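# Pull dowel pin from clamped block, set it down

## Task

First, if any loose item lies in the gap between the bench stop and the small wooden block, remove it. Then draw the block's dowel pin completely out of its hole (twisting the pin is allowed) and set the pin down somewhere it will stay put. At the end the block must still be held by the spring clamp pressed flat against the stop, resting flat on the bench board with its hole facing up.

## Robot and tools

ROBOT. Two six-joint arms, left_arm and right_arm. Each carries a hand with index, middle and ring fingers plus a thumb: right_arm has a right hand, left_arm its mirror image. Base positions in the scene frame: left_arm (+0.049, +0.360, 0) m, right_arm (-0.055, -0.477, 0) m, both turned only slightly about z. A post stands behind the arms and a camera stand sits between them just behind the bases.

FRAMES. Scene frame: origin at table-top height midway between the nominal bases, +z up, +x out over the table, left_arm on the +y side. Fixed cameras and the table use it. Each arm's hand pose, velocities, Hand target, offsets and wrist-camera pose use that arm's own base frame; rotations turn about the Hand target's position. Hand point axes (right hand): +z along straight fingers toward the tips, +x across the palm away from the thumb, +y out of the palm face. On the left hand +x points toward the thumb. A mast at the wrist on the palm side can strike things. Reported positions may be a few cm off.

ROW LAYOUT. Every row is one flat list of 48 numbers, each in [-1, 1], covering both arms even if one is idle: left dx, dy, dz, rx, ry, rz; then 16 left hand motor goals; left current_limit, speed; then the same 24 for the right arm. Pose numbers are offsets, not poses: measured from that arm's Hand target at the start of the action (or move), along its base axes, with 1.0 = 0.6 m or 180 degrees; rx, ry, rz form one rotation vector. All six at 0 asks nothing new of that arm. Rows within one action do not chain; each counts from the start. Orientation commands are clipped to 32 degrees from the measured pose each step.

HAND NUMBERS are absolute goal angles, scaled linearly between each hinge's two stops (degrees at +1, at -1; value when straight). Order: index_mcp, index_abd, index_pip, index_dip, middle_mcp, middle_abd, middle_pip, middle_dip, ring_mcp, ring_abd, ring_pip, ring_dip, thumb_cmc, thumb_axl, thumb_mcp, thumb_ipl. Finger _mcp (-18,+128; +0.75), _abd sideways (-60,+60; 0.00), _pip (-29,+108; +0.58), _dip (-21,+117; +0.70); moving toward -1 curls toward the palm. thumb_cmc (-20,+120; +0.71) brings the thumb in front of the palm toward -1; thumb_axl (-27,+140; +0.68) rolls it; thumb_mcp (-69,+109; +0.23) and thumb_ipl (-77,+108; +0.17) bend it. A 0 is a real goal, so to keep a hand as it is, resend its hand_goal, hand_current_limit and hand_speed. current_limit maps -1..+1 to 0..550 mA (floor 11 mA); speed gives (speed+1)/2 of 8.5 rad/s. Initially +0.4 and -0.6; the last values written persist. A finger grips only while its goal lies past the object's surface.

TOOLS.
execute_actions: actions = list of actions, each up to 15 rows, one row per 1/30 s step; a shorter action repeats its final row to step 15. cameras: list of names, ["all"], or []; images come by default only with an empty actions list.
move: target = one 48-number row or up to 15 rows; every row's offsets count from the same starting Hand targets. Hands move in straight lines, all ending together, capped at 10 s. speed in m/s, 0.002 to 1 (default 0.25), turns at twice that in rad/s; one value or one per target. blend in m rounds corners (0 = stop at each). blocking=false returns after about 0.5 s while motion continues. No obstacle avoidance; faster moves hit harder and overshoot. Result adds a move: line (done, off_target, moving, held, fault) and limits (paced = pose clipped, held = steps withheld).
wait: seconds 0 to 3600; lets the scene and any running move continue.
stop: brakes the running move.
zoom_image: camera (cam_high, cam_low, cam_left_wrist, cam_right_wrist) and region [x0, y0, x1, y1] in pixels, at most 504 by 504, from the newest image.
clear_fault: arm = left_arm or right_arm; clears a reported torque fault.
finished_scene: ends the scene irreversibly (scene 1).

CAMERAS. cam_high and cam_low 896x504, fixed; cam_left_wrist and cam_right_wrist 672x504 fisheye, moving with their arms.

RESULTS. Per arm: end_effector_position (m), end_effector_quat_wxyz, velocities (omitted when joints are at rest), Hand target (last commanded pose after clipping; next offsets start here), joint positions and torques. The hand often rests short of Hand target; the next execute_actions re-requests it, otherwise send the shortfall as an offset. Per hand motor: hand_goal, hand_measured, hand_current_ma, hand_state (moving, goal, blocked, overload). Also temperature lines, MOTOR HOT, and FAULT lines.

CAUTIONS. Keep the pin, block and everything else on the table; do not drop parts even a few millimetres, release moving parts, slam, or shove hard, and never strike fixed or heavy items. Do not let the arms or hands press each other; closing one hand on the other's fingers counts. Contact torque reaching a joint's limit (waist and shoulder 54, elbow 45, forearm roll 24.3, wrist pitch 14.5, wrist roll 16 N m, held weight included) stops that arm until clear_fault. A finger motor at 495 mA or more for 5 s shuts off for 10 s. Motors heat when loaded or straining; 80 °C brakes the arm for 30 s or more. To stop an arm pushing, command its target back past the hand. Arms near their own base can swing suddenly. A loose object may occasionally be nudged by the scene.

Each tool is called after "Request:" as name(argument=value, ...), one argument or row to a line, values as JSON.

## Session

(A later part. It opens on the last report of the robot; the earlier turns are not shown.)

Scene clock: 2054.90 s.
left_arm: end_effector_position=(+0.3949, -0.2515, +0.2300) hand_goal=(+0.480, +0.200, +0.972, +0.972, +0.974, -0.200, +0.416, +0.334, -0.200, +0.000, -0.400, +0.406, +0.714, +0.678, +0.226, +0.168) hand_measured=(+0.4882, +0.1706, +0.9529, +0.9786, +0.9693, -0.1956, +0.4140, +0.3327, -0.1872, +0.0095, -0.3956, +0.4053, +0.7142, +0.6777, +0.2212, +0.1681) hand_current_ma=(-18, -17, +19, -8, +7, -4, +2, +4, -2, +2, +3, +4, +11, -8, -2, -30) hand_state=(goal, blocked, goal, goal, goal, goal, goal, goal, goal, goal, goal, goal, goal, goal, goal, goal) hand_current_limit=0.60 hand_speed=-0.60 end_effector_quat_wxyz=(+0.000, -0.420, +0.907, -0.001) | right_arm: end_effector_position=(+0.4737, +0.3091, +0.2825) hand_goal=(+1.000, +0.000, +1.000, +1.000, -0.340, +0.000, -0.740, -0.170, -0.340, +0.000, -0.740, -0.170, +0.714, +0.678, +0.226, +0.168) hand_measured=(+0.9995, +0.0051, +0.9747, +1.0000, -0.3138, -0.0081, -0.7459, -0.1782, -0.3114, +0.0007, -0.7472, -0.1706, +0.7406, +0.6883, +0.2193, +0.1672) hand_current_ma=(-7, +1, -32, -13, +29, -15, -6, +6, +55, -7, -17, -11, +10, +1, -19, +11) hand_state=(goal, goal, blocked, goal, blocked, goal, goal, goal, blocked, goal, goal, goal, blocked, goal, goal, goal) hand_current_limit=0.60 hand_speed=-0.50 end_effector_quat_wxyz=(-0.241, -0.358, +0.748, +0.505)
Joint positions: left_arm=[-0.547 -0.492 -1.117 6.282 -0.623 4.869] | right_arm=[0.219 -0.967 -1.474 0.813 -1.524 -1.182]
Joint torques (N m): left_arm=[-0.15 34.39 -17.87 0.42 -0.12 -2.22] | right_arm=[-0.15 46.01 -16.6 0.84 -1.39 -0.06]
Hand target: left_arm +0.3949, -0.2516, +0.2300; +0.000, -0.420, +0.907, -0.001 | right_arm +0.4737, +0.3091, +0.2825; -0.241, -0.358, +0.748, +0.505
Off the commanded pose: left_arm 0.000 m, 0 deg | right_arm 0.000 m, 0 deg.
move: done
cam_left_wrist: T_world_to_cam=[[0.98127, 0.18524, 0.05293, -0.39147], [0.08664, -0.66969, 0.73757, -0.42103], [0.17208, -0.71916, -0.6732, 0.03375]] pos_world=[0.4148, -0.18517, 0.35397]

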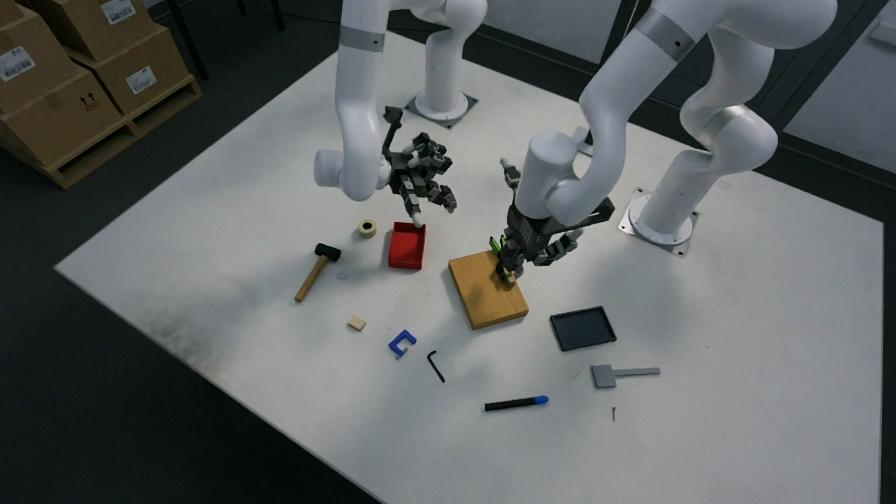

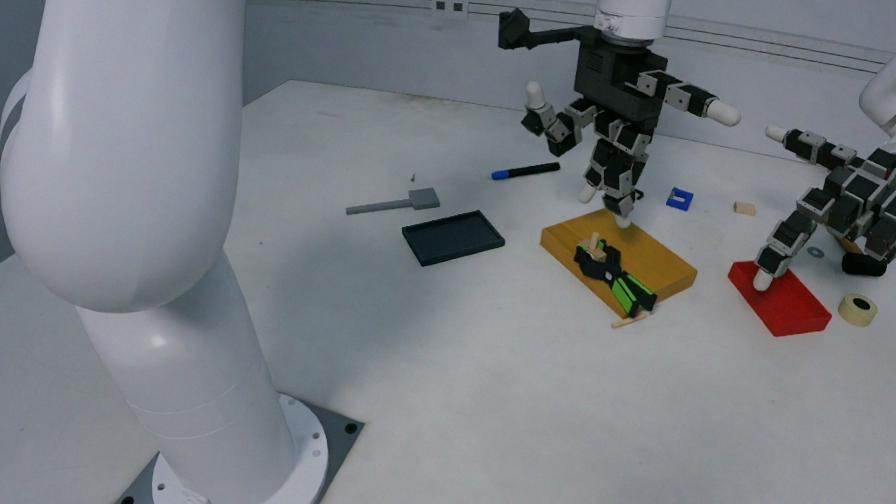

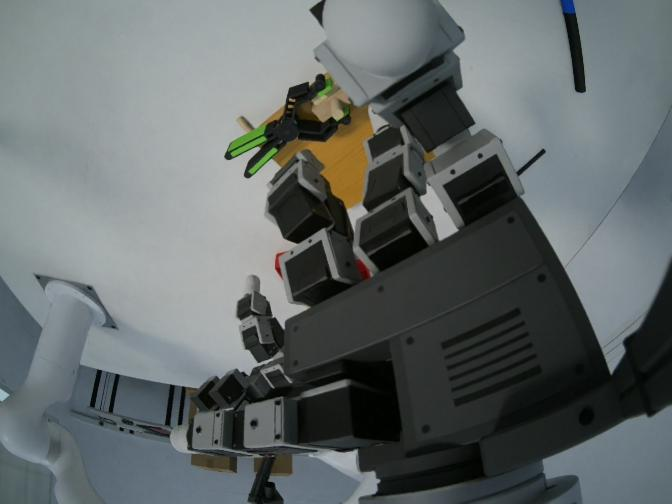

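Request:
move(
  target=[0,0,-0.05,0,0,0,0.479,0.2,0.971,0.971,0.973,-0.2,0.416,0.333,-0.2,0,-0.4,0.406,0.714,0.678,0.226,0.168,0.6,-0.6,0,0,0,0,0,0,1,0,1,1,-0.34,0,-0.74,-0.17,-0.34,0,-0.74,-0.17,0.714,0.678,0.226,0.168,0.6,-0.5],
  speed=0.08,
  cameras=["cam_high","cam_low","cam_left_wrist"],
)

Request:
zoom_image(
  camera="cam_left_wrist",
  region=[260, 60, 460, 220],
)

Request:
zoom_image(
  camera="cam_high",
  region=[480, 230, 560, 300],
)

Request:
zoom_image(
  camera="cam_low",
  region=[550, 180, 670, 300],
)

Scene clock: 2066.03 s.
left_arm: end_effector_position=(+0.3949, -0.2516, +0.2001) hand_goal=(+0.480, +0.200, +0.972, +0.972, +0.974, -0.200, +0.416, +0.334, -0.200, +0.000, -0.400, +0.406, +0.714, +0.678, +0.226, +0.168) hand_measured=(+0.4894, +0.1706, +0.9529, +0.9786, +0.9705, -0.1956, +0.4140, +0.3327, -0.1860, +0.0095, -0.3944, +0.4053, +0.7154, +0.6767, +0.2212, +0.1672) hand_current_ma=(-35, -11, +3, +5, +13, -5, +4, -15, +3, +2, +0, +12, -3, -10, +8, -11) hand_state=(goal, blocked, goal, goal, goal, goal, goal, goal, goal, goal, goal, goal, goal, goal, goal, goal) hand_current_limit=0.60 hand_speed=-0.60 end_effector_quat_wxyz=(+0.001, -0.420, +0.907, -0.001) | right_arm: end_effector_position=(+0.4737, +0.3091, +0.2825) hand_goal=(+1.000, +0.000, +1.000, +1.000, -0.340, +0.000, -0.740, -0.170, -0.340, +0.000, -0.740, -0.170, +0.714, +0.678, +0.226, +0.168) hand_measured=(+0.9995, +0.0065, +0.9735, +0.9990, -0.3126, -0.0066, -0.7472, -0.1782, -0.3102, +0.0007, -0.7459, -0.1719, +0.7406, +0.6893, +0.2193, +0.1681) hand_current_ma=(+8, -2, -28, -14, +21, -6, -18, +1, +29, -12, -10, +3, +17, +9, -19, +9) hand_state=(goal, goal, blocked, goal, blocked, goal, goal, goal, blocked, goal, goal, goal, blocked, goal, goal, goal) hand_current_limit=0.60 hand_speed=-0.50 end_effector_quat_wxyz=(-0.241, -0.358, +0.748, +0.505)
Joint positions: left_arm=[-0.547 -0.538 -1.105 6.282 -0.565 4.869] | right_arm=[0.219 -0.967 -1.474 0.813 -1.524 -1.182]
Joint torques (N m): left_arm=[-0.15 35.2 -17.29 0.39 -0.12 2.36] | right_arm=[-0.15 46.01 -16.6 0.84 -1.39 -0.06]
Hand target: left_arm +0.3949, -0.2516, +0.2000; +0.000, -0.420, +0.907, -0.001 | right_arm +0.4737, +0.3091, +0.2825; -0.241, -0.358, +0.748, +0.505
Off the commanded pose: left_arm 0.000 m, 0 deg | right_arm 0.000 m, 0 deg.
move: done
cam_left_wrist: T_world_to_cam=[[0.98127, 0.18524, 0.05292, -0.38988], [0.08665, -0.66975, 0.73752, -0.3989], [0.17206, -0.71911, -0.67325, 0.01358]] pos_world=[0.4148, -0.18517, 0.32397]

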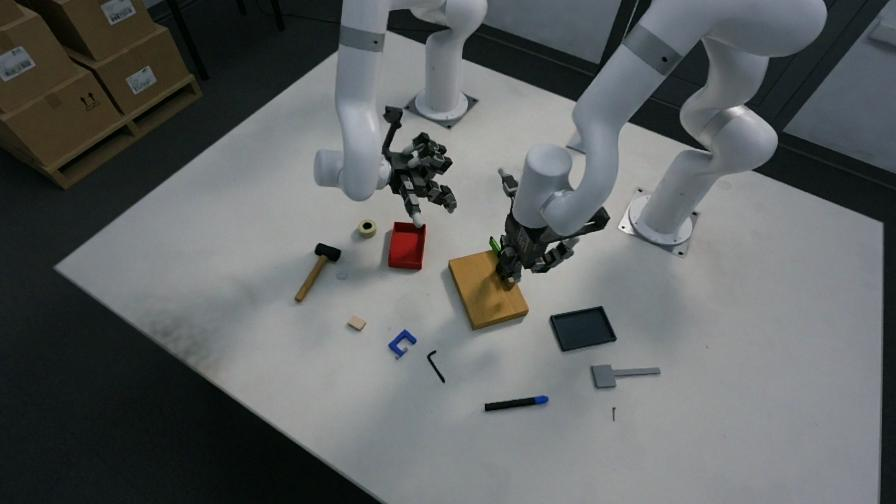

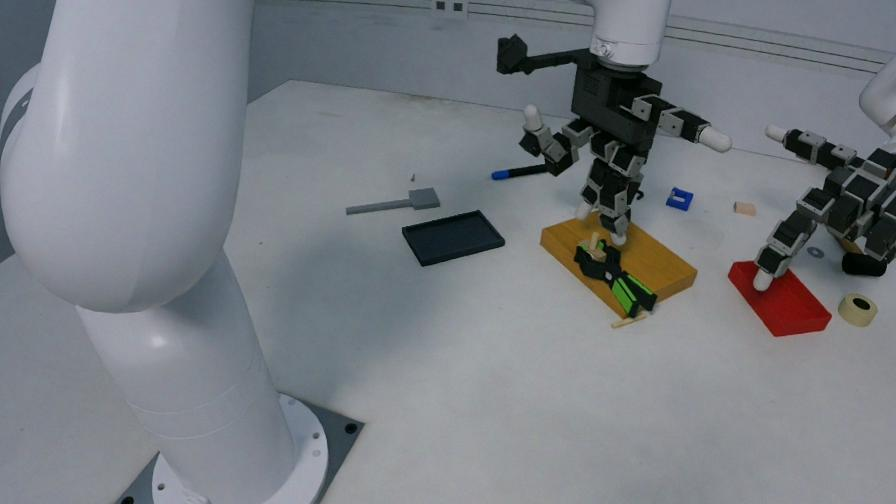

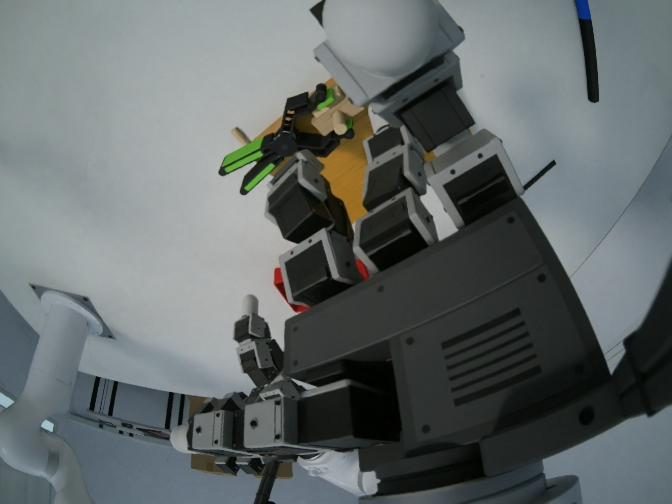

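Scaled by 2.520 from the camera's image (finer frame: 960x720).

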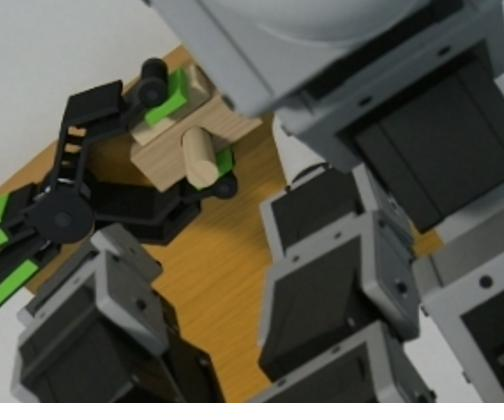

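Scaled by 6.300 from the camera's image (finer frame: 1280x720).

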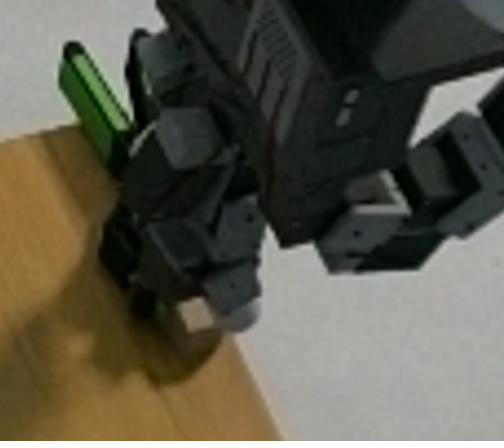

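Scaled by 4.200 from the camera's image (finer frame: 1280x720).

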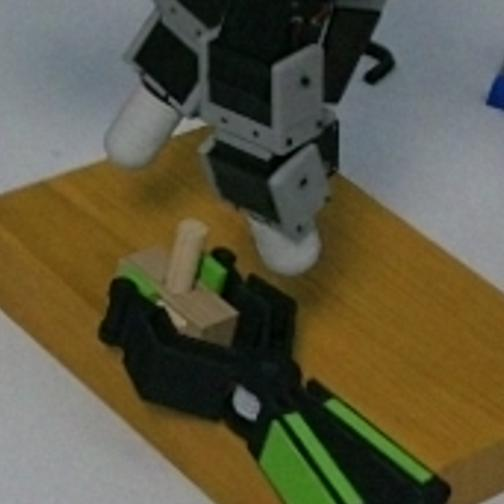

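Request:
move(
  target=[-0.0019,0.0016,-0.0333,0,0,0,0.479,0.2,0.971,0.971,0.973,-0.2,0.416,0.333,-0.2,0,-0.4,0.406,0.714,0.678,0.226,0.168,0.6,-0.6,0,0,0,0,0,0,1,0,1,1,-0.34,0,-0.74,-0.17,-0.34,0,-0.74,-0.17,0.714,0.678,0.226,0.168,0.6,-0.5],
  speed=0.04,
  cameras=["cam_high","cam_low","cam_left_wrist"],
)

Request:
zoom_image(
  camera="cam_left_wrist",
  region=[260, 60, 460, 220],
)

Request:
zoom_image(
  camera="cam_low",
  region=[550, 180, 670, 300],
)

Scene clock: 2094.67 s.
left_arm: end_effector_position=(+0.3937, -0.2506, +0.1801) hand_goal=(+0.480, +0.200, +0.972, +0.972, +0.974, -0.200, +0.416, +0.334, -0.200, +0.000, -0.400, +0.406, +0.714, +0.678, +0.226, +0.168) hand_measured=(+0.4882, +0.1706, +0.9542, +0.9786, +0.9705, -0.1956, +0.4140, +0.3327, -0.1860, +0.0080, -0.3944, +0.4040, +0.7142, +0.6777, +0.2212, +0.1681) hand_current_ma=(-10, -9, +10, -11, -15, +3, +20, -20, -1, -11, -2, -5, +0, -2, -15, -15) hand_state=(goal, blocked, goal, goal, goal, goal, goal, goal, goal, goal, goal, goal, goal, goal, goal, goal) hand_current_limit=0.60 hand_speed=-0.60 end_effector_quat_wxyz=(+0.000, -0.420, +0.907, -0.001) | right_arm: end_effector_position=(+0.4737, +0.3091, +0.2825) hand_goal=(+1.000, +0.000, +1.000, +1.000, -0.340, +0.000, -0.740, -0.170, -0.340, +0.000, -0.740, -0.170, +0.714, +0.678, +0.226, +0.168) hand_measured=(+1.0000, +0.0065, +0.9747, +1.0000, -0.3126, -0.0066, -0.7472, -0.1795, -0.3102, +0.0007, -0.7459, -0.1719, +0.7406, +0.6883, +0.2193, +0.1672) hand_current_ma=(+7, +17, -52, -1, +14, -7, -22, +8, +48, -3, -6, -1, +25, -5, -17, +13) hand_state=(goal, goal, blocked, goal, blocked, goal, goal, goal, blocked, goal, goal, goal, blocked, goal, goal, goal) hand_current_limit=0.60 hand_speed=-0.50 end_effector_quat_wxyz=(-0.241, -0.358, +0.748, +0.505)
Joint positions: left_arm=[-0.547 -0.567 -1.095 6.282 -0.525 4.87] | right_arm=[0.219 -0.967 -1.474 0.813 -1.524 -1.182]
Joint torques (N m): left_arm=[-0.15 35.65 -16.85 0.36 -0.12 0] | right_arm=[-0.15 46.01 -16.6 0.84 -1.39 -0.06]
Hand target: left_arm +0.3937, -0.2506, +0.1801; +0.000, -0.420, +0.907, -0.001 | right_arm +0.4737, +0.3091, +0.2825; -0.241, -0.358, +0.748, +0.505
Off the commanded pose: left_arm 0.000 m, 0 deg | right_arm 0.000 m, 0 deg.
move: done
cam_left_wrist: T_world_to_cam=[[0.98127, 0.18524, 0.05293, -0.38783], [0.08664, -0.66969, 0.73757, -0.38345], [0.17208, -0.71916, -0.6732, 0.00108]] pos_world=[0.4136, -0.18417, 0.30407]

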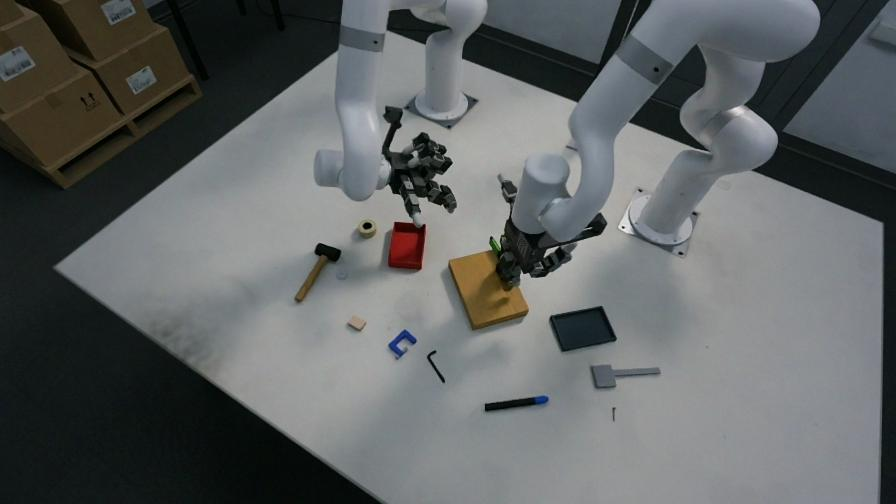

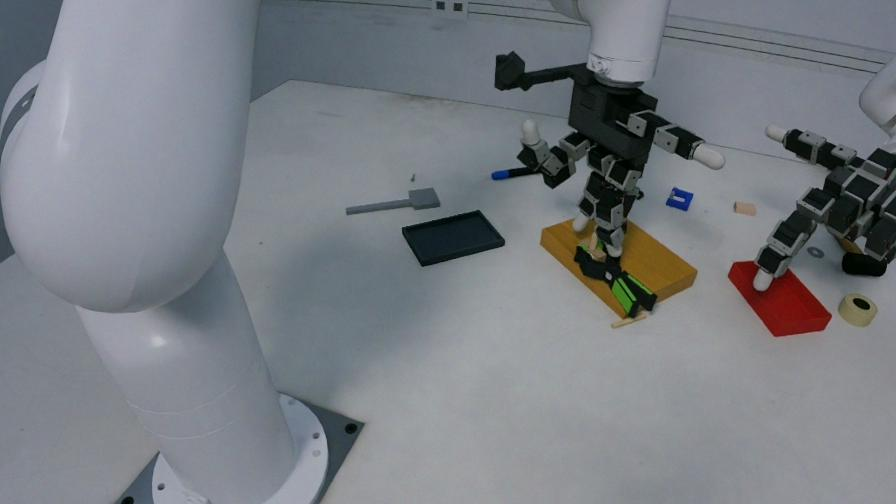

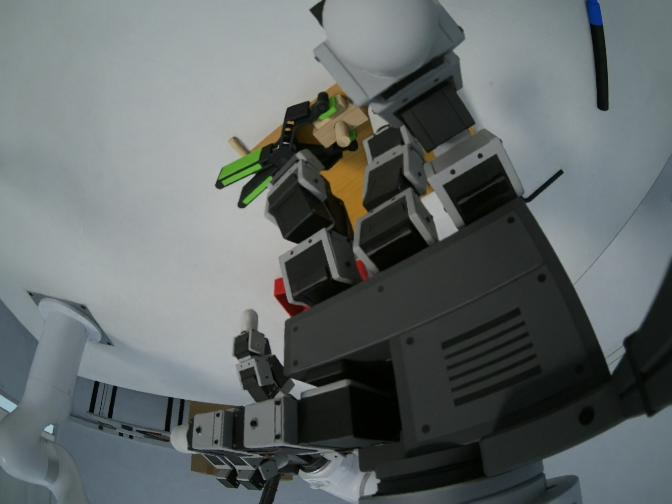

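Scaled by 2.520 from the camera's image (finer frame: 960x720).

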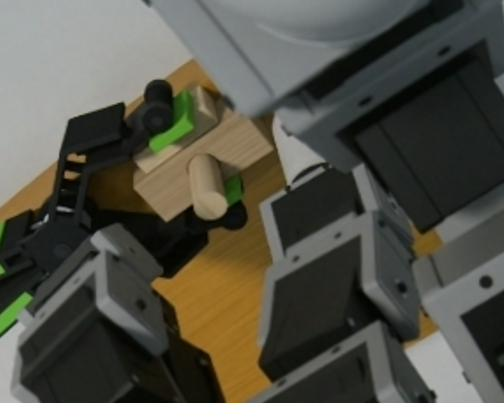

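Scaled by 4.200 from the camera's image (finer frame: 1280x720).

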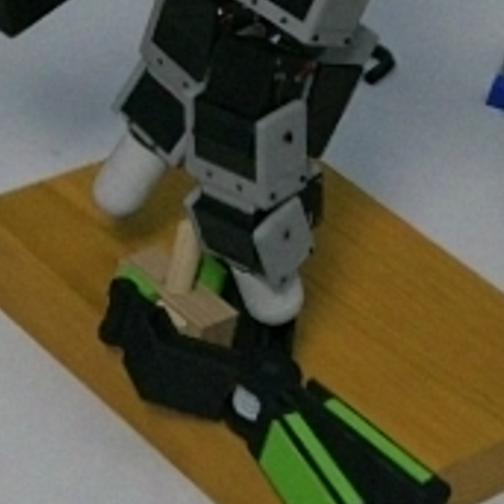

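Request:
move(
  target=[0,0,0,0,0,0,0.479,-0.3,0.971,0.971,0.973,0.3,0.416,0.333,-0.2,0,-0.4,0.406,0.714,0.678,0.226,0.168,0.4,-0.85,0,0,0,0,0,0,1,0,1,1,-0.34,0,-0.74,-0.17,-0.34,0,-0.74,-0.17,0.714,0.678,0.226,0.168,0.6,-0.5],
  speed=0.04,
  cameras=["cam_high","cam_low","cam_left_wrist"],
)

Request:
zoom_image(
  camera="cam_left_wrist",
  region=[260, 60, 460, 220],
)

Request:
zoom_image(
  camera="cam_low",
  region=[550, 180, 670, 300],
)

Scene clock: 2100.00 s.
left_arm: end_effector_position=(+0.3937, -0.2506, +0.1801) hand_goal=(+0.480, -0.300, +0.972, +0.972, +0.974, +0.300, +0.416, +0.334, -0.200, +0.000, -0.400, +0.406, +0.714, +0.678, +0.226, +0.168) hand_measured=(+0.4882, -0.1370, +0.9568, +0.9786, +0.9705, +0.0622, +0.4140, +0.3327, -0.1860, +0.0095, -0.3944, +0.4040, +0.7154, +0.6777, +0.2212, +0.1672) hand_current_ma=(+2, +62, +31, +17, +0, -112, +0, -35, -9, +18, -6, +0, -9, -12, -2, -17) hand_state=(goal, moving, goal, goal, goal, moving, goal, goal, goal, goal, goal, goal, goal, goal, goal, goal) hand_current_limit=0.40 hand_speed=-0.85 end_effector_quat_wxyz=(+0.000, -0.420, +0.907, -0.001) | right_arm: end_effector_position=(+0.4737, +0.3091, +0.2825) hand_goal=(+1.000, +0.000, +1.000, +1.000, -0.340, +0.000, -0.740, -0.170, -0.340, +0.000, -0.740, -0.170, +0.714, +0.678, +0.226, +0.168) hand_measured=(+1.0000, +0.0065, +0.9747, +0.9990, -0.3138, -0.0066, -0.7459, -0.1782, -0.3102, +0.0007, -0.7459, -0.1706, +0.7393, +0.6883, +0.2183, +0.1681) hand_current_ma=(-10, +7, -39, -15, +20, -19, -23, +7, +47, +15, -10, +8, +26, +0, -10, +1) hand_state=(goal, goal, blocked, goal, blocked, goal, goal, goal, blocked, goal, goal, goal, blocked, goal, goal, goal) hand_current_limit=0.60 hand_speed=-0.50 end_effector_quat_wxyz=(-0.241, -0.358, +0.748, +0.505)
Joint positions: left_arm=[-0.547 -0.567 -1.095 6.282 -0.525 4.87] | right_arm=[0.219 -0.967 -1.474 0.813 -1.524 -1.182]
Joint torques (N m): left_arm=[-0.15 35.65 -16.85 0.36 -0.12 0] | right_arm=[-0.15 46.01 -16.6 0.84 -1.39 -0.06]
Hand target: left_arm +0.3937, -0.2506, +0.1801; +0.000, -0.420, +0.907, -0.001 | right_arm +0.4737, +0.3091, +0.2825; -0.241, -0.358, +0.748, +0.505
Off the commanded pose: left_arm 0.000 m, 0 deg | right_arm 0.000 m, 0 deg.
move: done
cam_left_wrist: T_world_to_cam=[[0.98127, 0.18524, 0.05293, -0.38783], [0.08664, -0.66969, 0.73757, -0.38338], [0.17208, -0.71916, -0.6732, 0.00101]] pos_world=[0.4136, -0.18417, 0.30397]

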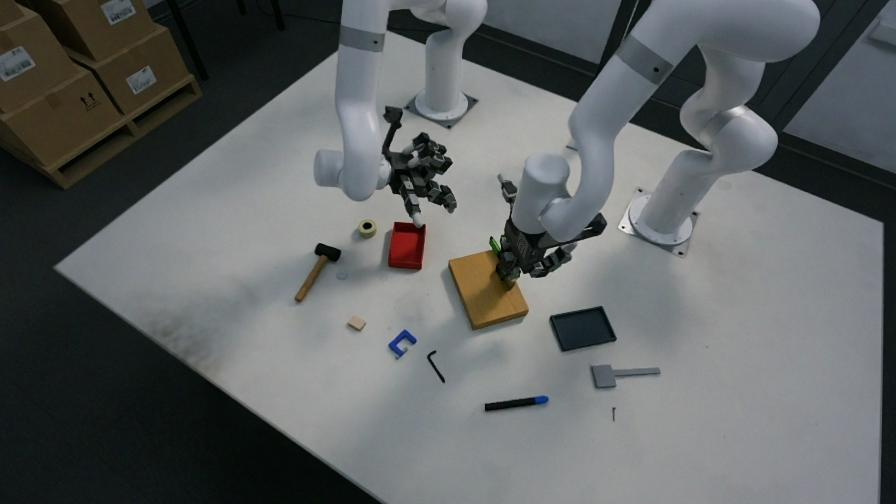

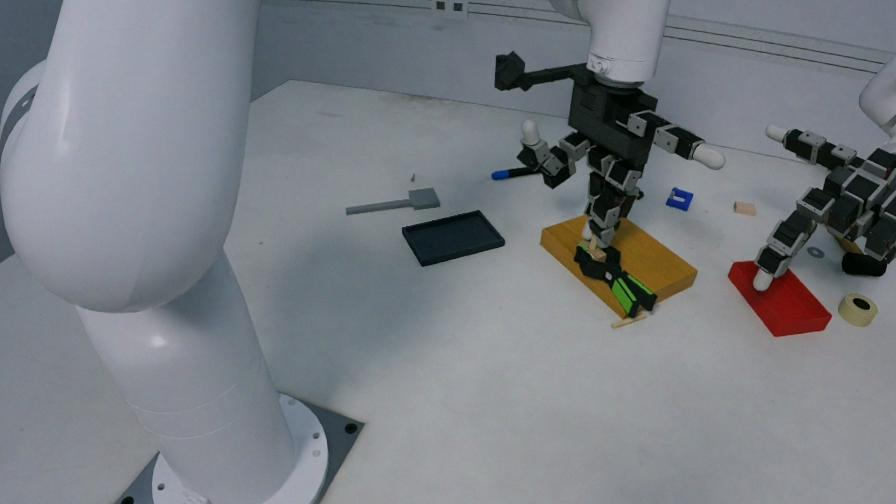

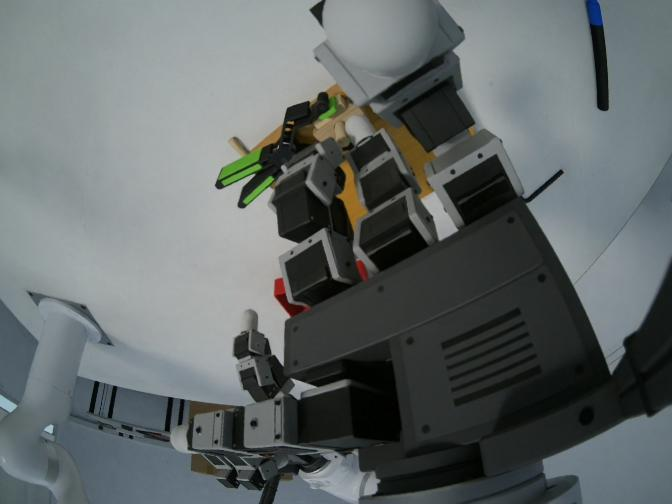

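Scaled by 2.520 from the camera's image (finer frame: 960x720).

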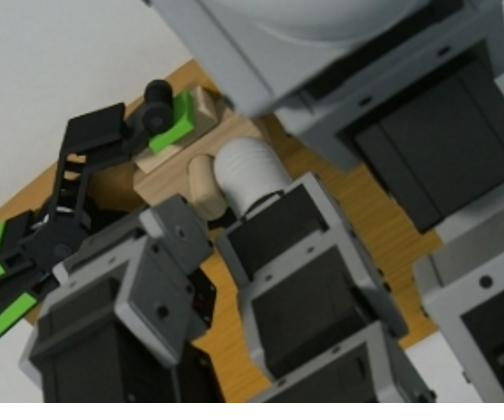

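Scaled by 4.200 from the camera's image (finer frame: 1280x720).

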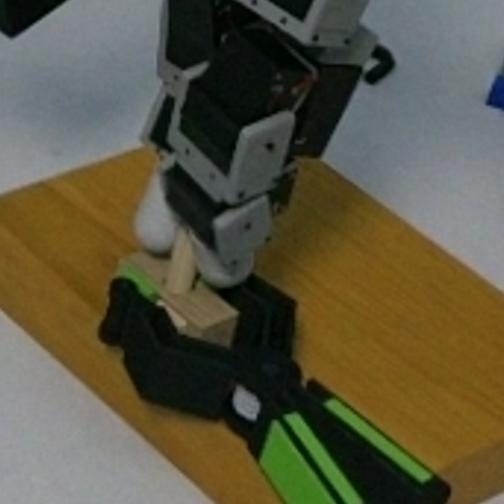

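Request:
move(
  target=[0,0,0,0,0,0,0.479,-0.9,0.971,0.971,0.973,0.9,0.416,0.333,-0.2,0,-0.4,0.406,0.714,0.678,0.226,0.168,0.68,-0.7,0,0,0,0,0,0,1,0,1,1,-0.34,0,-0.74,-0.17,-0.34,0,-0.74,-0.17,0.714,0.678,0.226,0.168,0.6,-0.5],
  speed=0.04,
  cameras=["cam_low","cam_left_wrist"],
)

Request:
zoom_image(
  camera="cam_left_wrist",
  region=[260, 60, 460, 220],
)

Request:
zoom_image(
  camera="cam_low",
  region=[550, 180, 670, 300],
)

Scene clock: 2102.57 s.
left_arm: end_effector_position=(+0.3937, -0.2506, +0.1801) hand_goal=(+0.480, -0.900, +0.972, +0.972, +0.974, +0.900, +0.416, +0.334, -0.200, +0.000, -0.400, +0.406, +0.714, +0.678, +0.226, +0.168) hand_measured=(+0.4882, -0.1502, +0.9568, +0.9786, +0.9705, +0.0607, +0.4140, +0.3327, -0.1860, +0.0095, -0.3956, +0.4053, +0.7154, +0.6777, +0.2212, +0.1681) hand_current_ma=(+0, +459, +13, +5, -9, -466, +16, -12, -10, -4, +9, +0, -2, +7, -14, -8) hand_state=(goal, blocked, goal, goal, goal, blocked, goal, goal, goal, goal, goal, goal, goal, goal, goal, goal) hand_current_limit=0.68 hand_speed=-0.70 end_effector_quat_wxyz=(+0.000, -0.420, +0.907, -0.001) | right_arm: end_effector_position=(+0.4737, +0.3091, +0.2825) hand_goal=(+1.000, +0.000, +1.000, +1.000, -0.340, +0.000, -0.740, -0.170, -0.340, +0.000, -0.740, -0.170, +0.714, +0.678, +0.226, +0.168) hand_measured=(+1.0000, +0.0065, +0.9747, +0.9990, -0.3138, -0.0066, -0.7459, -0.1782, -0.3114, +0.0007, -0.7447, -0.1706, +0.7393, +0.6883, +0.2193, +0.1672) hand_current_ma=(+4, +17, -36, -4, +32, -12, -7, -14, +38, -1, -20, -22, +11, +3, -17, +4) hand_state=(goal, goal, blocked, goal, blocked, goal, goal, goal, blocked, goal, goal, goal, blocked, goal, goal, goal) hand_current_limit=0.60 hand_speed=-0.50 end_effector_quat_wxyz=(-0.241, -0.358, +0.748, +0.505)
Joint positions: left_arm=[-0.547 -0.567 -1.095 6.282 -0.525 4.87] | right_arm=[0.219 -0.967 -1.474 0.813 -1.524 -1.182]
Joint torques (N m): left_arm=[-0.15 35.65 -16.85 0.36 -0.12 0] | right_arm=[-0.15 46.01 -16.6 0.84 -1.39 -0.06]
Hand target: left_arm +0.3937, -0.2506, +0.1801; +0.000, -0.420, +0.907, -0.001 | right_arm +0.4737, +0.3091, +0.2825; -0.241, -0.358, +0.748, +0.505
Off the commanded pose: left_arm 0.000 m, 0 deg | right_arm 0.000 m, 0 deg.
move: done
cam_left_wrist: T_world_to_cam=[[0.98127, 0.18524, 0.05293, -0.38783], [0.08664, -0.66969, 0.73757, -0.38338], [0.17208, -0.71916, -0.6732, 0.00101]] pos_world=[0.4136, -0.18417, 0.30397]

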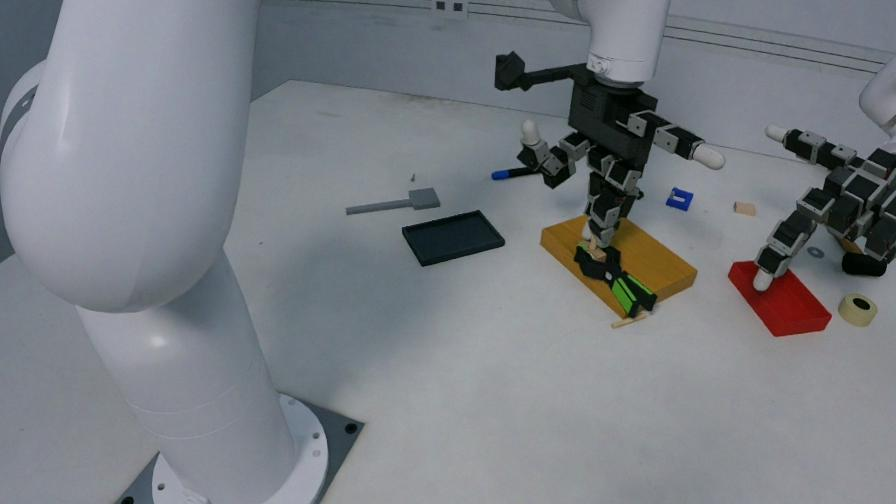

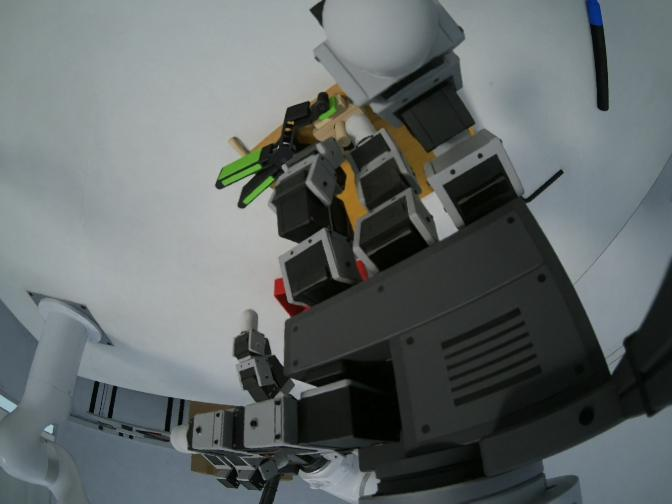

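Scaled by 2.520 from the camera's image (finer frame: 960x720).

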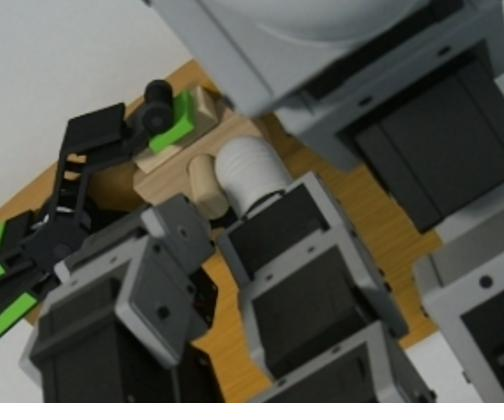

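Scaled by 4.200 from the camera's image (finer frame: 1280x720).

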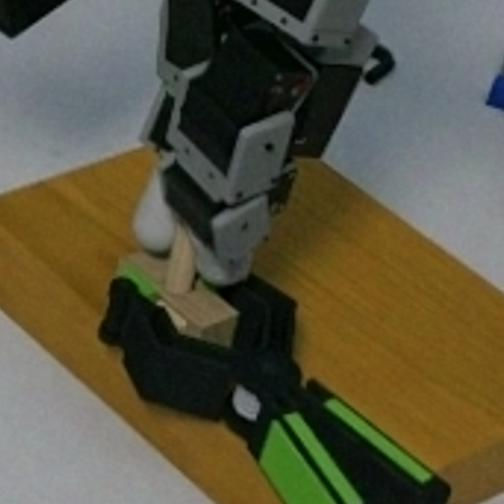

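Request:
move(
  target=[
    [-0.0159,-0.0233,0,0,0,0.0667,0.479,-0.9,0.971,0.971,0.973,0.9,0.416,0.333,-0.2,0,-0.4,0.406,0.714,0.678,0.226,0.168,0.68,-0.7,0,0,0,0,0,0,1,0,1,1,-0.34,0,-0.74,-0.17,-0.34,0,-0.74,-0.17,0.714,0.678,0.226,0.168,0.6,-0.5],
    [0,0,0,0,0,0,0.479,-0.9,0.971,0.971,0.973,0.9,0.416,0.333,-0.2,0,-0.4,0.406,0.714,0.678,0.226,0.168,0.68,-0.7,0,0,0,0,0,0,1,0,1,1,-0.34,0,-0.74,-0.17,-0.34,0,-0.74,-0.17,0.714,0.678,0.226,0.168,0.6,-0.5],
  ],
  speed=0.06,
  cameras=["cam_low","cam_left_wrist"],
)

Request:
zoom_image(
  camera="cam_left_wrist",
  region=[260, 60, 460, 220],
)

Request:
zoom_image(
  camera="cam_low",
  region=[550, 180, 670, 300],
)

Scene clock: 2111.67 s.
left_arm: end_effector_position=(+0.3937, -0.2506, +0.1801) hand_goal=(+0.480, -0.900, +0.972, +0.972, +0.974, +0.900, +0.416, +0.334, -0.200, +0.000, -0.400, +0.406, +0.714, +0.678, +0.226, +0.168) hand_measured=(+0.4869, -0.1517, +0.9568, +0.9786, +0.9693, +0.0607, +0.4140, +0.3314, -0.1860, +0.0080, -0.3944, +0.4053, +0.7142, +0.6777, +0.2212, +0.1681) hand_current_ma=(+12, +454, +11, +1, -10, -463, +7, +1, -8, +1, -15, +11, -2, +1, -20, -23) hand_state=(goal, blocked, goal, goal, goal, blocked, goal, goal, goal, goal, goal, goal, goal, goal, goal, goal) hand_current_limit=0.68 hand_speed=-0.70 end_effector_quat_wxyz=(+0.000, -0.420, +0.907, -0.001) | right_arm: end_effector_position=(+0.4737, +0.3091, +0.2825) hand_goal=(+1.000, +0.000, +1.000, +1.000, -0.340, +0.000, -0.740, -0.170, -0.340, +0.000, -0.740, -0.170, +0.714, +0.678, +0.226, +0.168) hand_measured=(+1.0000, +0.0065, +0.9747, +1.0000, -0.3138, -0.0066, -0.7459, -0.1782, -0.3102, +0.0007, -0.7459, -0.1706, +0.7406, +0.6883, +0.2193, +0.1672) hand_current_ma=(+18, +9, -26, -6, +24, -10, -14, -13, +34, -5, -15, -10, +26, +4, -6, +18) hand_state=(goal, goal, blocked, goal, blocked, goal, goal, goal, blocked, goal, goal, goal, blocked, goal, goal, goal) hand_current_limit=0.60 hand_speed=-0.50 end_effector_quat_wxyz=(-0.241, -0.358, +0.748, +0.505)
Joint positions: left_arm=[-0.547 -0.567 -1.095 6.282 -0.525 4.87] | right_arm=[0.219 -0.967 -1.474 0.813 -1.524 -1.182]
Joint torques (N m): left_arm=[-0.15 35.65 -16.85 0.36 -0.12 2.39] | right_arm=[-0.15 46.01 -16.6 0.84 -1.39 -0.06]
Hand target: left_arm +0.3937, -0.2506, +0.1801; +0.000, -0.420, +0.907, -0.001 | right_arm +0.4737, +0.3091, +0.2825; -0.241, -0.358, +0.748, +0.505
Off the commanded pose: left_arm 0.000 m, 0 deg | right_arm 0.000 m, 0 deg.
move: done
cam_left_wrist: T_world_to_cam=[[0.98127, 0.18524, 0.05293, -0.38783], [0.08664, -0.66969, 0.73757, -0.38338], [0.17208, -0.71916, -0.6732, 0.00101]] pos_world=[0.4136, -0.18417, 0.30397]

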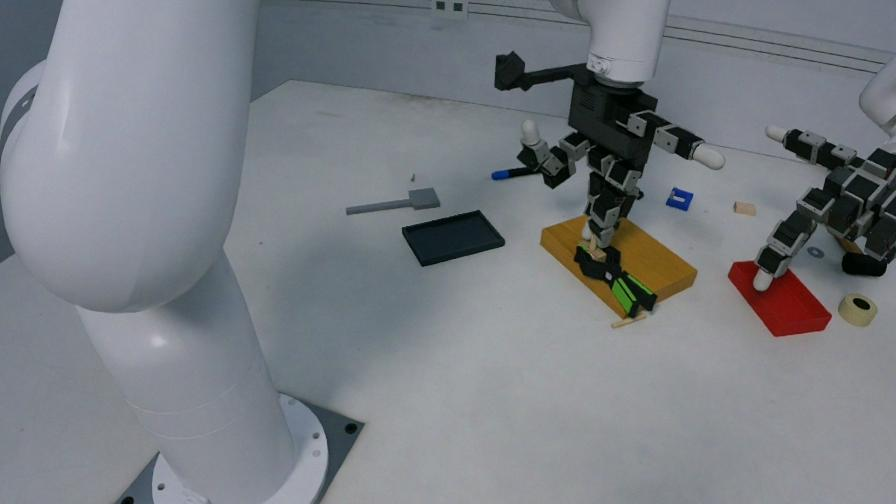

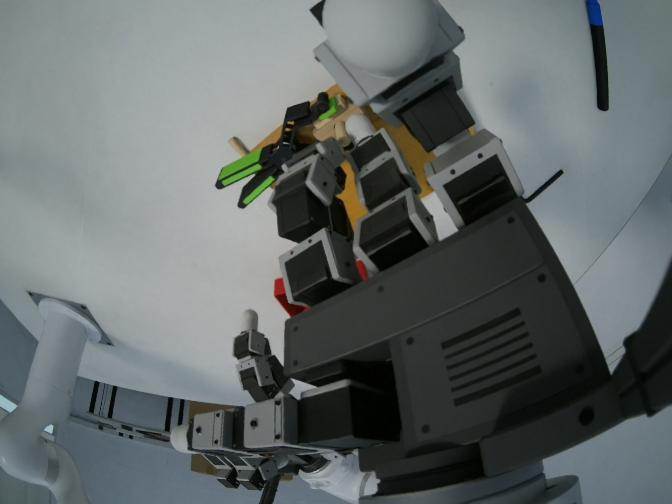

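Scaled by 2.520 from the camera's image (finer frame: 960x720).

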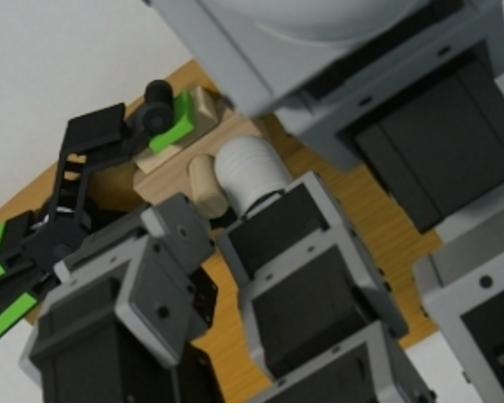

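Scaled by 4.200 from the camera's image (finer frame: 1280x720).

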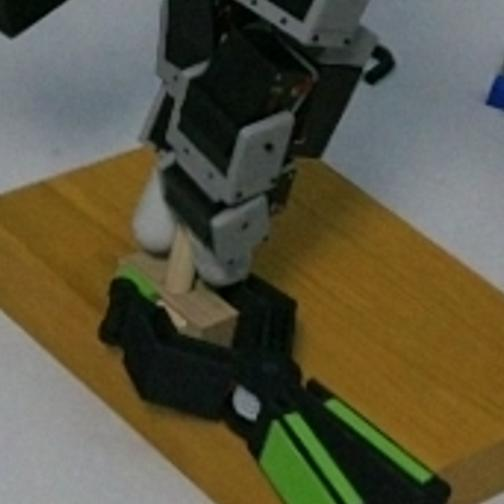

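Request:
move(
  target=[
    [-0.0159,-0.0233,0.0025,0,0,0.0667,0.479,-0.9,0.971,0.971,0.973,0.9,0.416,0.333,-0.2,0,-0.4,0.406,0.714,0.678,0.226,0.168,0.68,-0.7,0,0,0,0,0,0,1,0,1,1,-0.34,0,-0.74,-0.17,-0.34,0,-0.74,-0.17,0.714,0.678,0.226,0.168,0.6,-0.5],
    [0,0,0.005,0,0,0,0.479,-0.9,0.971,0.971,0.973,0.9,0.416,0.333,-0.2,0,-0.4,0.406,0.714,0.678,0.226,0.168,0.68,-0.7,0,0,0,0,0,0,1,0,1,1,-0.34,0,-0.74,-0.17,-0.34,0,-0.74,-0.17,0.714,0.678,0.226,0.168,0.6,-0.5],
  ],
  speed=0.06,
  cameras=["cam_low","cam_left_wrist"],
)

Request:
zoom_image(
  camera="cam_left_wrist",
  region=[260, 60, 460, 220],
)

Request:
zoom_image(
  camera="cam_low",
  region=[550, 180, 670, 300],
)

Scene clock: 2119.67 s.
left_arm: end_effector_position=(+0.3937, -0.2506, +0.1831) hand_goal=(+0.480, -0.900, +0.972, +0.972, +0.974, +0.900, +0.416, +0.334, -0.200, +0.000, -0.400, +0.406, +0.714, +0.678, +0.226, +0.168) hand_measured=(+0.4906, -0.1517, +0.9555, +0.9723, +0.9633, +0.0607, +0.4217, +0.3378, -0.1872, +0.0095, -0.3944, +0.4053, +0.7154, +0.6767, +0.2212, +0.1681) hand_current_ma=(-1, +458, +6, +0, -9, -471, +15, -21, -6, +11, -28, -1, +22, +2, -22, -3) hand_state=(goal, blocked, goal, goal, goal, blocked, goal, goal, goal, goal, goal, goal, goal, goal, goal, goal) hand_current_limit=0.68 hand_speed=-0.70 end_effector_quat_wxyz=(+0.000, -0.420, +0.907, -0.001) | right_arm: end_effector_position=(+0.4737, +0.3091, +0.2825) hand_goal=(+1.000, +0.000, +1.000, +1.000, -0.340, +0.000, -0.740, -0.170, -0.340, +0.000, -0.740, -0.170, +0.714, +0.678, +0.226, +0.168) hand_measured=(+1.0000, +0.0080, +0.9747, +0.9990, -0.3126, -0.0081, -0.7459, -0.1782, -0.3102, +0.0007, -0.7459, -0.1719, +0.7406, +0.6883, +0.2193, +0.1681) hand_current_ma=(+3, +8, -40, -8, +33, -17, -8, -4, +31, -8, -12, -12, +14, +11, -7, +13) hand_state=(goal, goal, blocked, goal, blocked, goal, goal, goal, blocked, goal, goal, goal, blocked, goal, goal, goal) hand_current_limit=0.60 hand_speed=-0.50 end_effector_quat_wxyz=(-0.241, -0.358, +0.748, +0.505)
Joint positions: left_arm=[-0.547 -0.562 -1.095 6.282 -0.531 4.87] | right_arm=[0.219 -0.967 -1.474 0.813 -1.524 -1.182]
Joint torques (N m): left_arm=[-0.15 35.57 -16.91 0.36 -0.12 2.38] | right_arm=[-0.15 46.01 -16.6 0.84 -1.39 -0.06]
Hand target: left_arm +0.3937, -0.2506, +0.1831; +0.000, -0.420, +0.907, -0.001 | right_arm +0.4737, +0.3091, +0.2825; -0.241, -0.358, +0.748, +0.505
Off the commanded pose: left_arm 0.000 m, 0 deg | right_arm 0.000 m, 0 deg.
move: done
cam_left_wrist: T_world_to_cam=[[0.98127, 0.18524, 0.05293, -0.38799], [0.08664, -0.66969, 0.73757, -0.38559], [0.17208, -0.71916, -0.6732, 0.00303]] pos_world=[0.4136, -0.18417, 0.30697]

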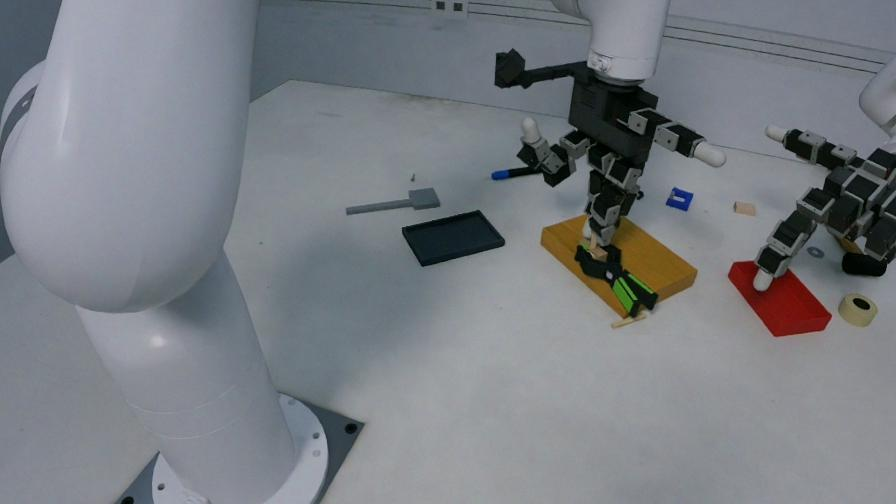

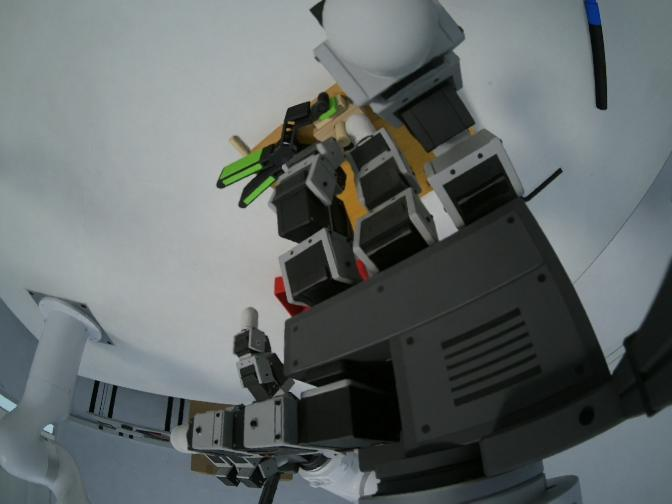

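Scaled by 2.520 from the camera's image (finer frame: 960x720).

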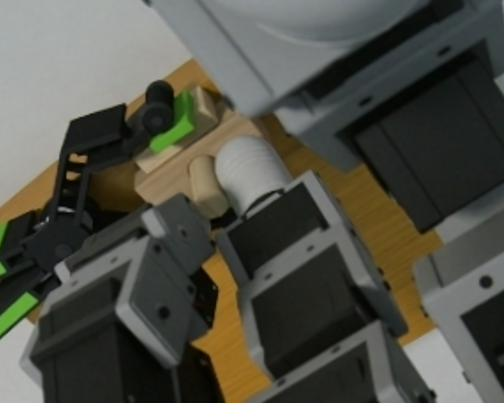

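Scaled by 4.200 from the camera's image (finer frame: 1280x720).

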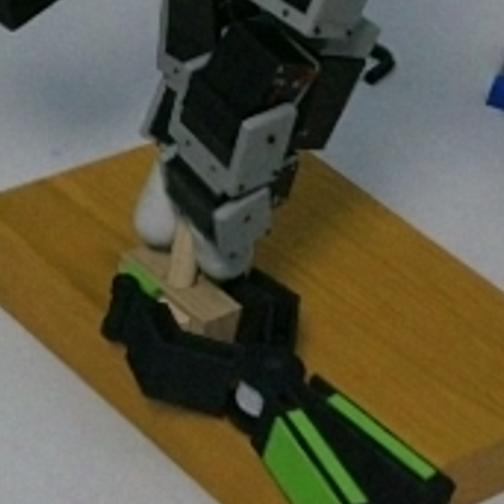

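Request:
wait(
  seconds=0.1,
  cameras=["cam_high","cam_low"],
)

Request:
zoom_image(
  camera="cam_low",
  region=[570, 230, 640, 300],
)

Request:
zoom_image(
  camera="cam_high",
  region=[480, 250, 540, 310],
)

Scene clock: 2126.60 s.
left_arm: end_effector_position=(+0.3937, -0.2506, +0.1831) hand_goal=(+0.480, -0.900, +0.972, +0.972, +0.974, +0.900, +0.416, +0.334, -0.200, +0.000, -0.400, +0.406, +0.714, +0.678, +0.226, +0.168) hand_measured=(+0.4906, -0.1517, +0.9555, +0.9723, +0.9645, +0.0593, +0.4217, +0.3390, -0.1860, +0.0095, -0.3944, +0.4040, +0.7154, +0.6767, +0.2212, +0.1681) hand_current_ma=(-12, +454, -14, -2, +2, -456, -21, -2, -11, +3, +10, -3, +6, -5, -4, -12) hand_state=(goal, blocked, goal, goal, goal, blocked, goal, goal, goal, goal, goal, goal, goal, goal, goal, goal) hand_current_limit=0.68 hand_speed=-0.70 end_effector_quat_wxyz=(+0.000, -0.420, +0.907, -0.001) | right_arm: end_effector_position=(+0.4737, +0.3091, +0.2825) hand_goal=(+1.000, +0.000, +1.000, +1.000, -0.340, +0.000, -0.740, -0.170, -0.340, +0.000, -0.740, -0.170, +0.714, +0.678, +0.226, +0.168) hand_measured=(+1.0000, +0.0065, +0.9747, +1.0000, -0.3138, -0.0066, -0.7472, -0.1782, -0.3102, +0.0007, -0.7459, -0.1719, +0.7393, +0.6883, +0.2183, +0.1681) hand_current_ma=(-5, +4, -47, +4, +30, -13, -20, +4, +40, +0, -16, +3, +22, +4, -13, +11) hand_state=(goal, goal, blocked, goal, blocked, goal, goal, goal, blocked, goal, goal, goal, blocked, goal, goal, goal) hand_current_limit=0.60 hand_speed=-0.50 end_effector_quat_wxyz=(-0.241, -0.358, +0.748, +0.505)
Joint positions: left_arm=[-0.547 -0.562 -1.095 6.282 -0.531 4.87] | right_arm=[0.219 -0.967 -1.474 0.813 -1.524 -1.182]
Joint torques (N m): left_arm=[-0.15 35.57 -16.91 0.36 -0.12 0] | right_arm=[-0.15 46.01 -16.6 0.84 -1.39 -0.06]
Hand target: left_arm +0.3937, -0.2506, +0.1831; +0.000, -0.420, +0.907, -0.001 | right_arm +0.4737, +0.3091, +0.2825; -0.241, -0.358, +0.748, +0.505
Off the commanded pose: left_arm 0.000 m, 0 deg | right_arm 0.000 m, 0 deg.
wait: 0.10 s; at rest from the start

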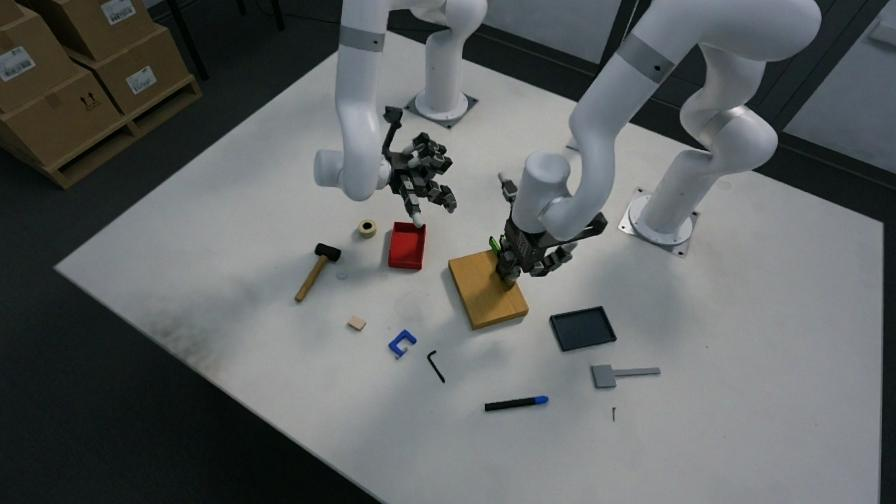

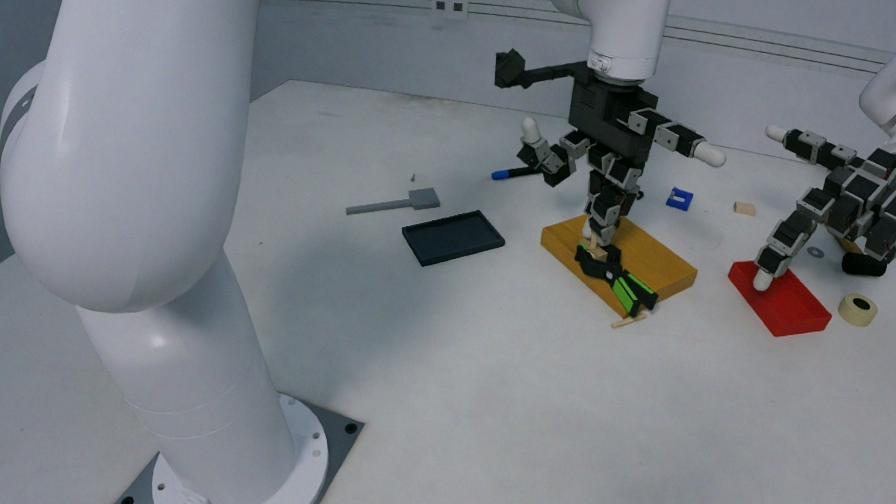

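Scaled by 7.200 from the camera's image (finer frame: 1280x720).

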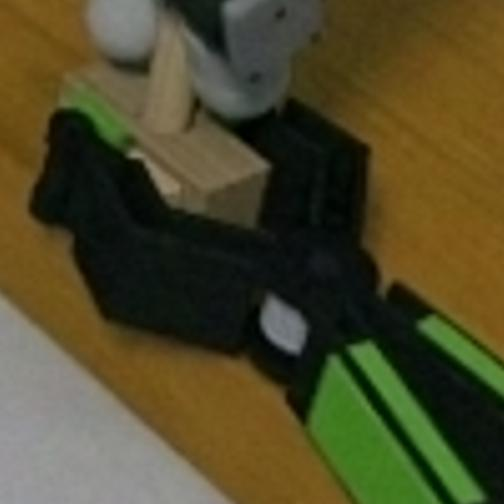

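Scaled by 8.400 from the camera's image (finer frame: 1280x720).

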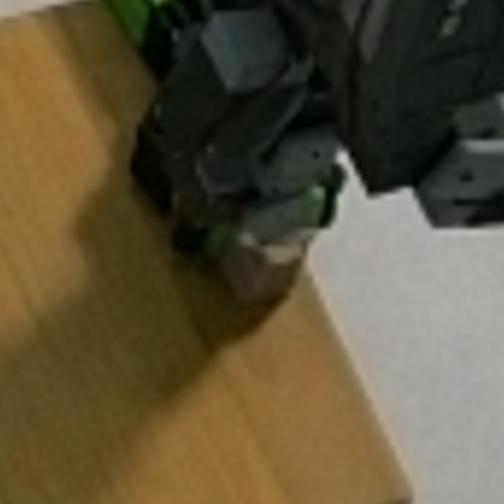

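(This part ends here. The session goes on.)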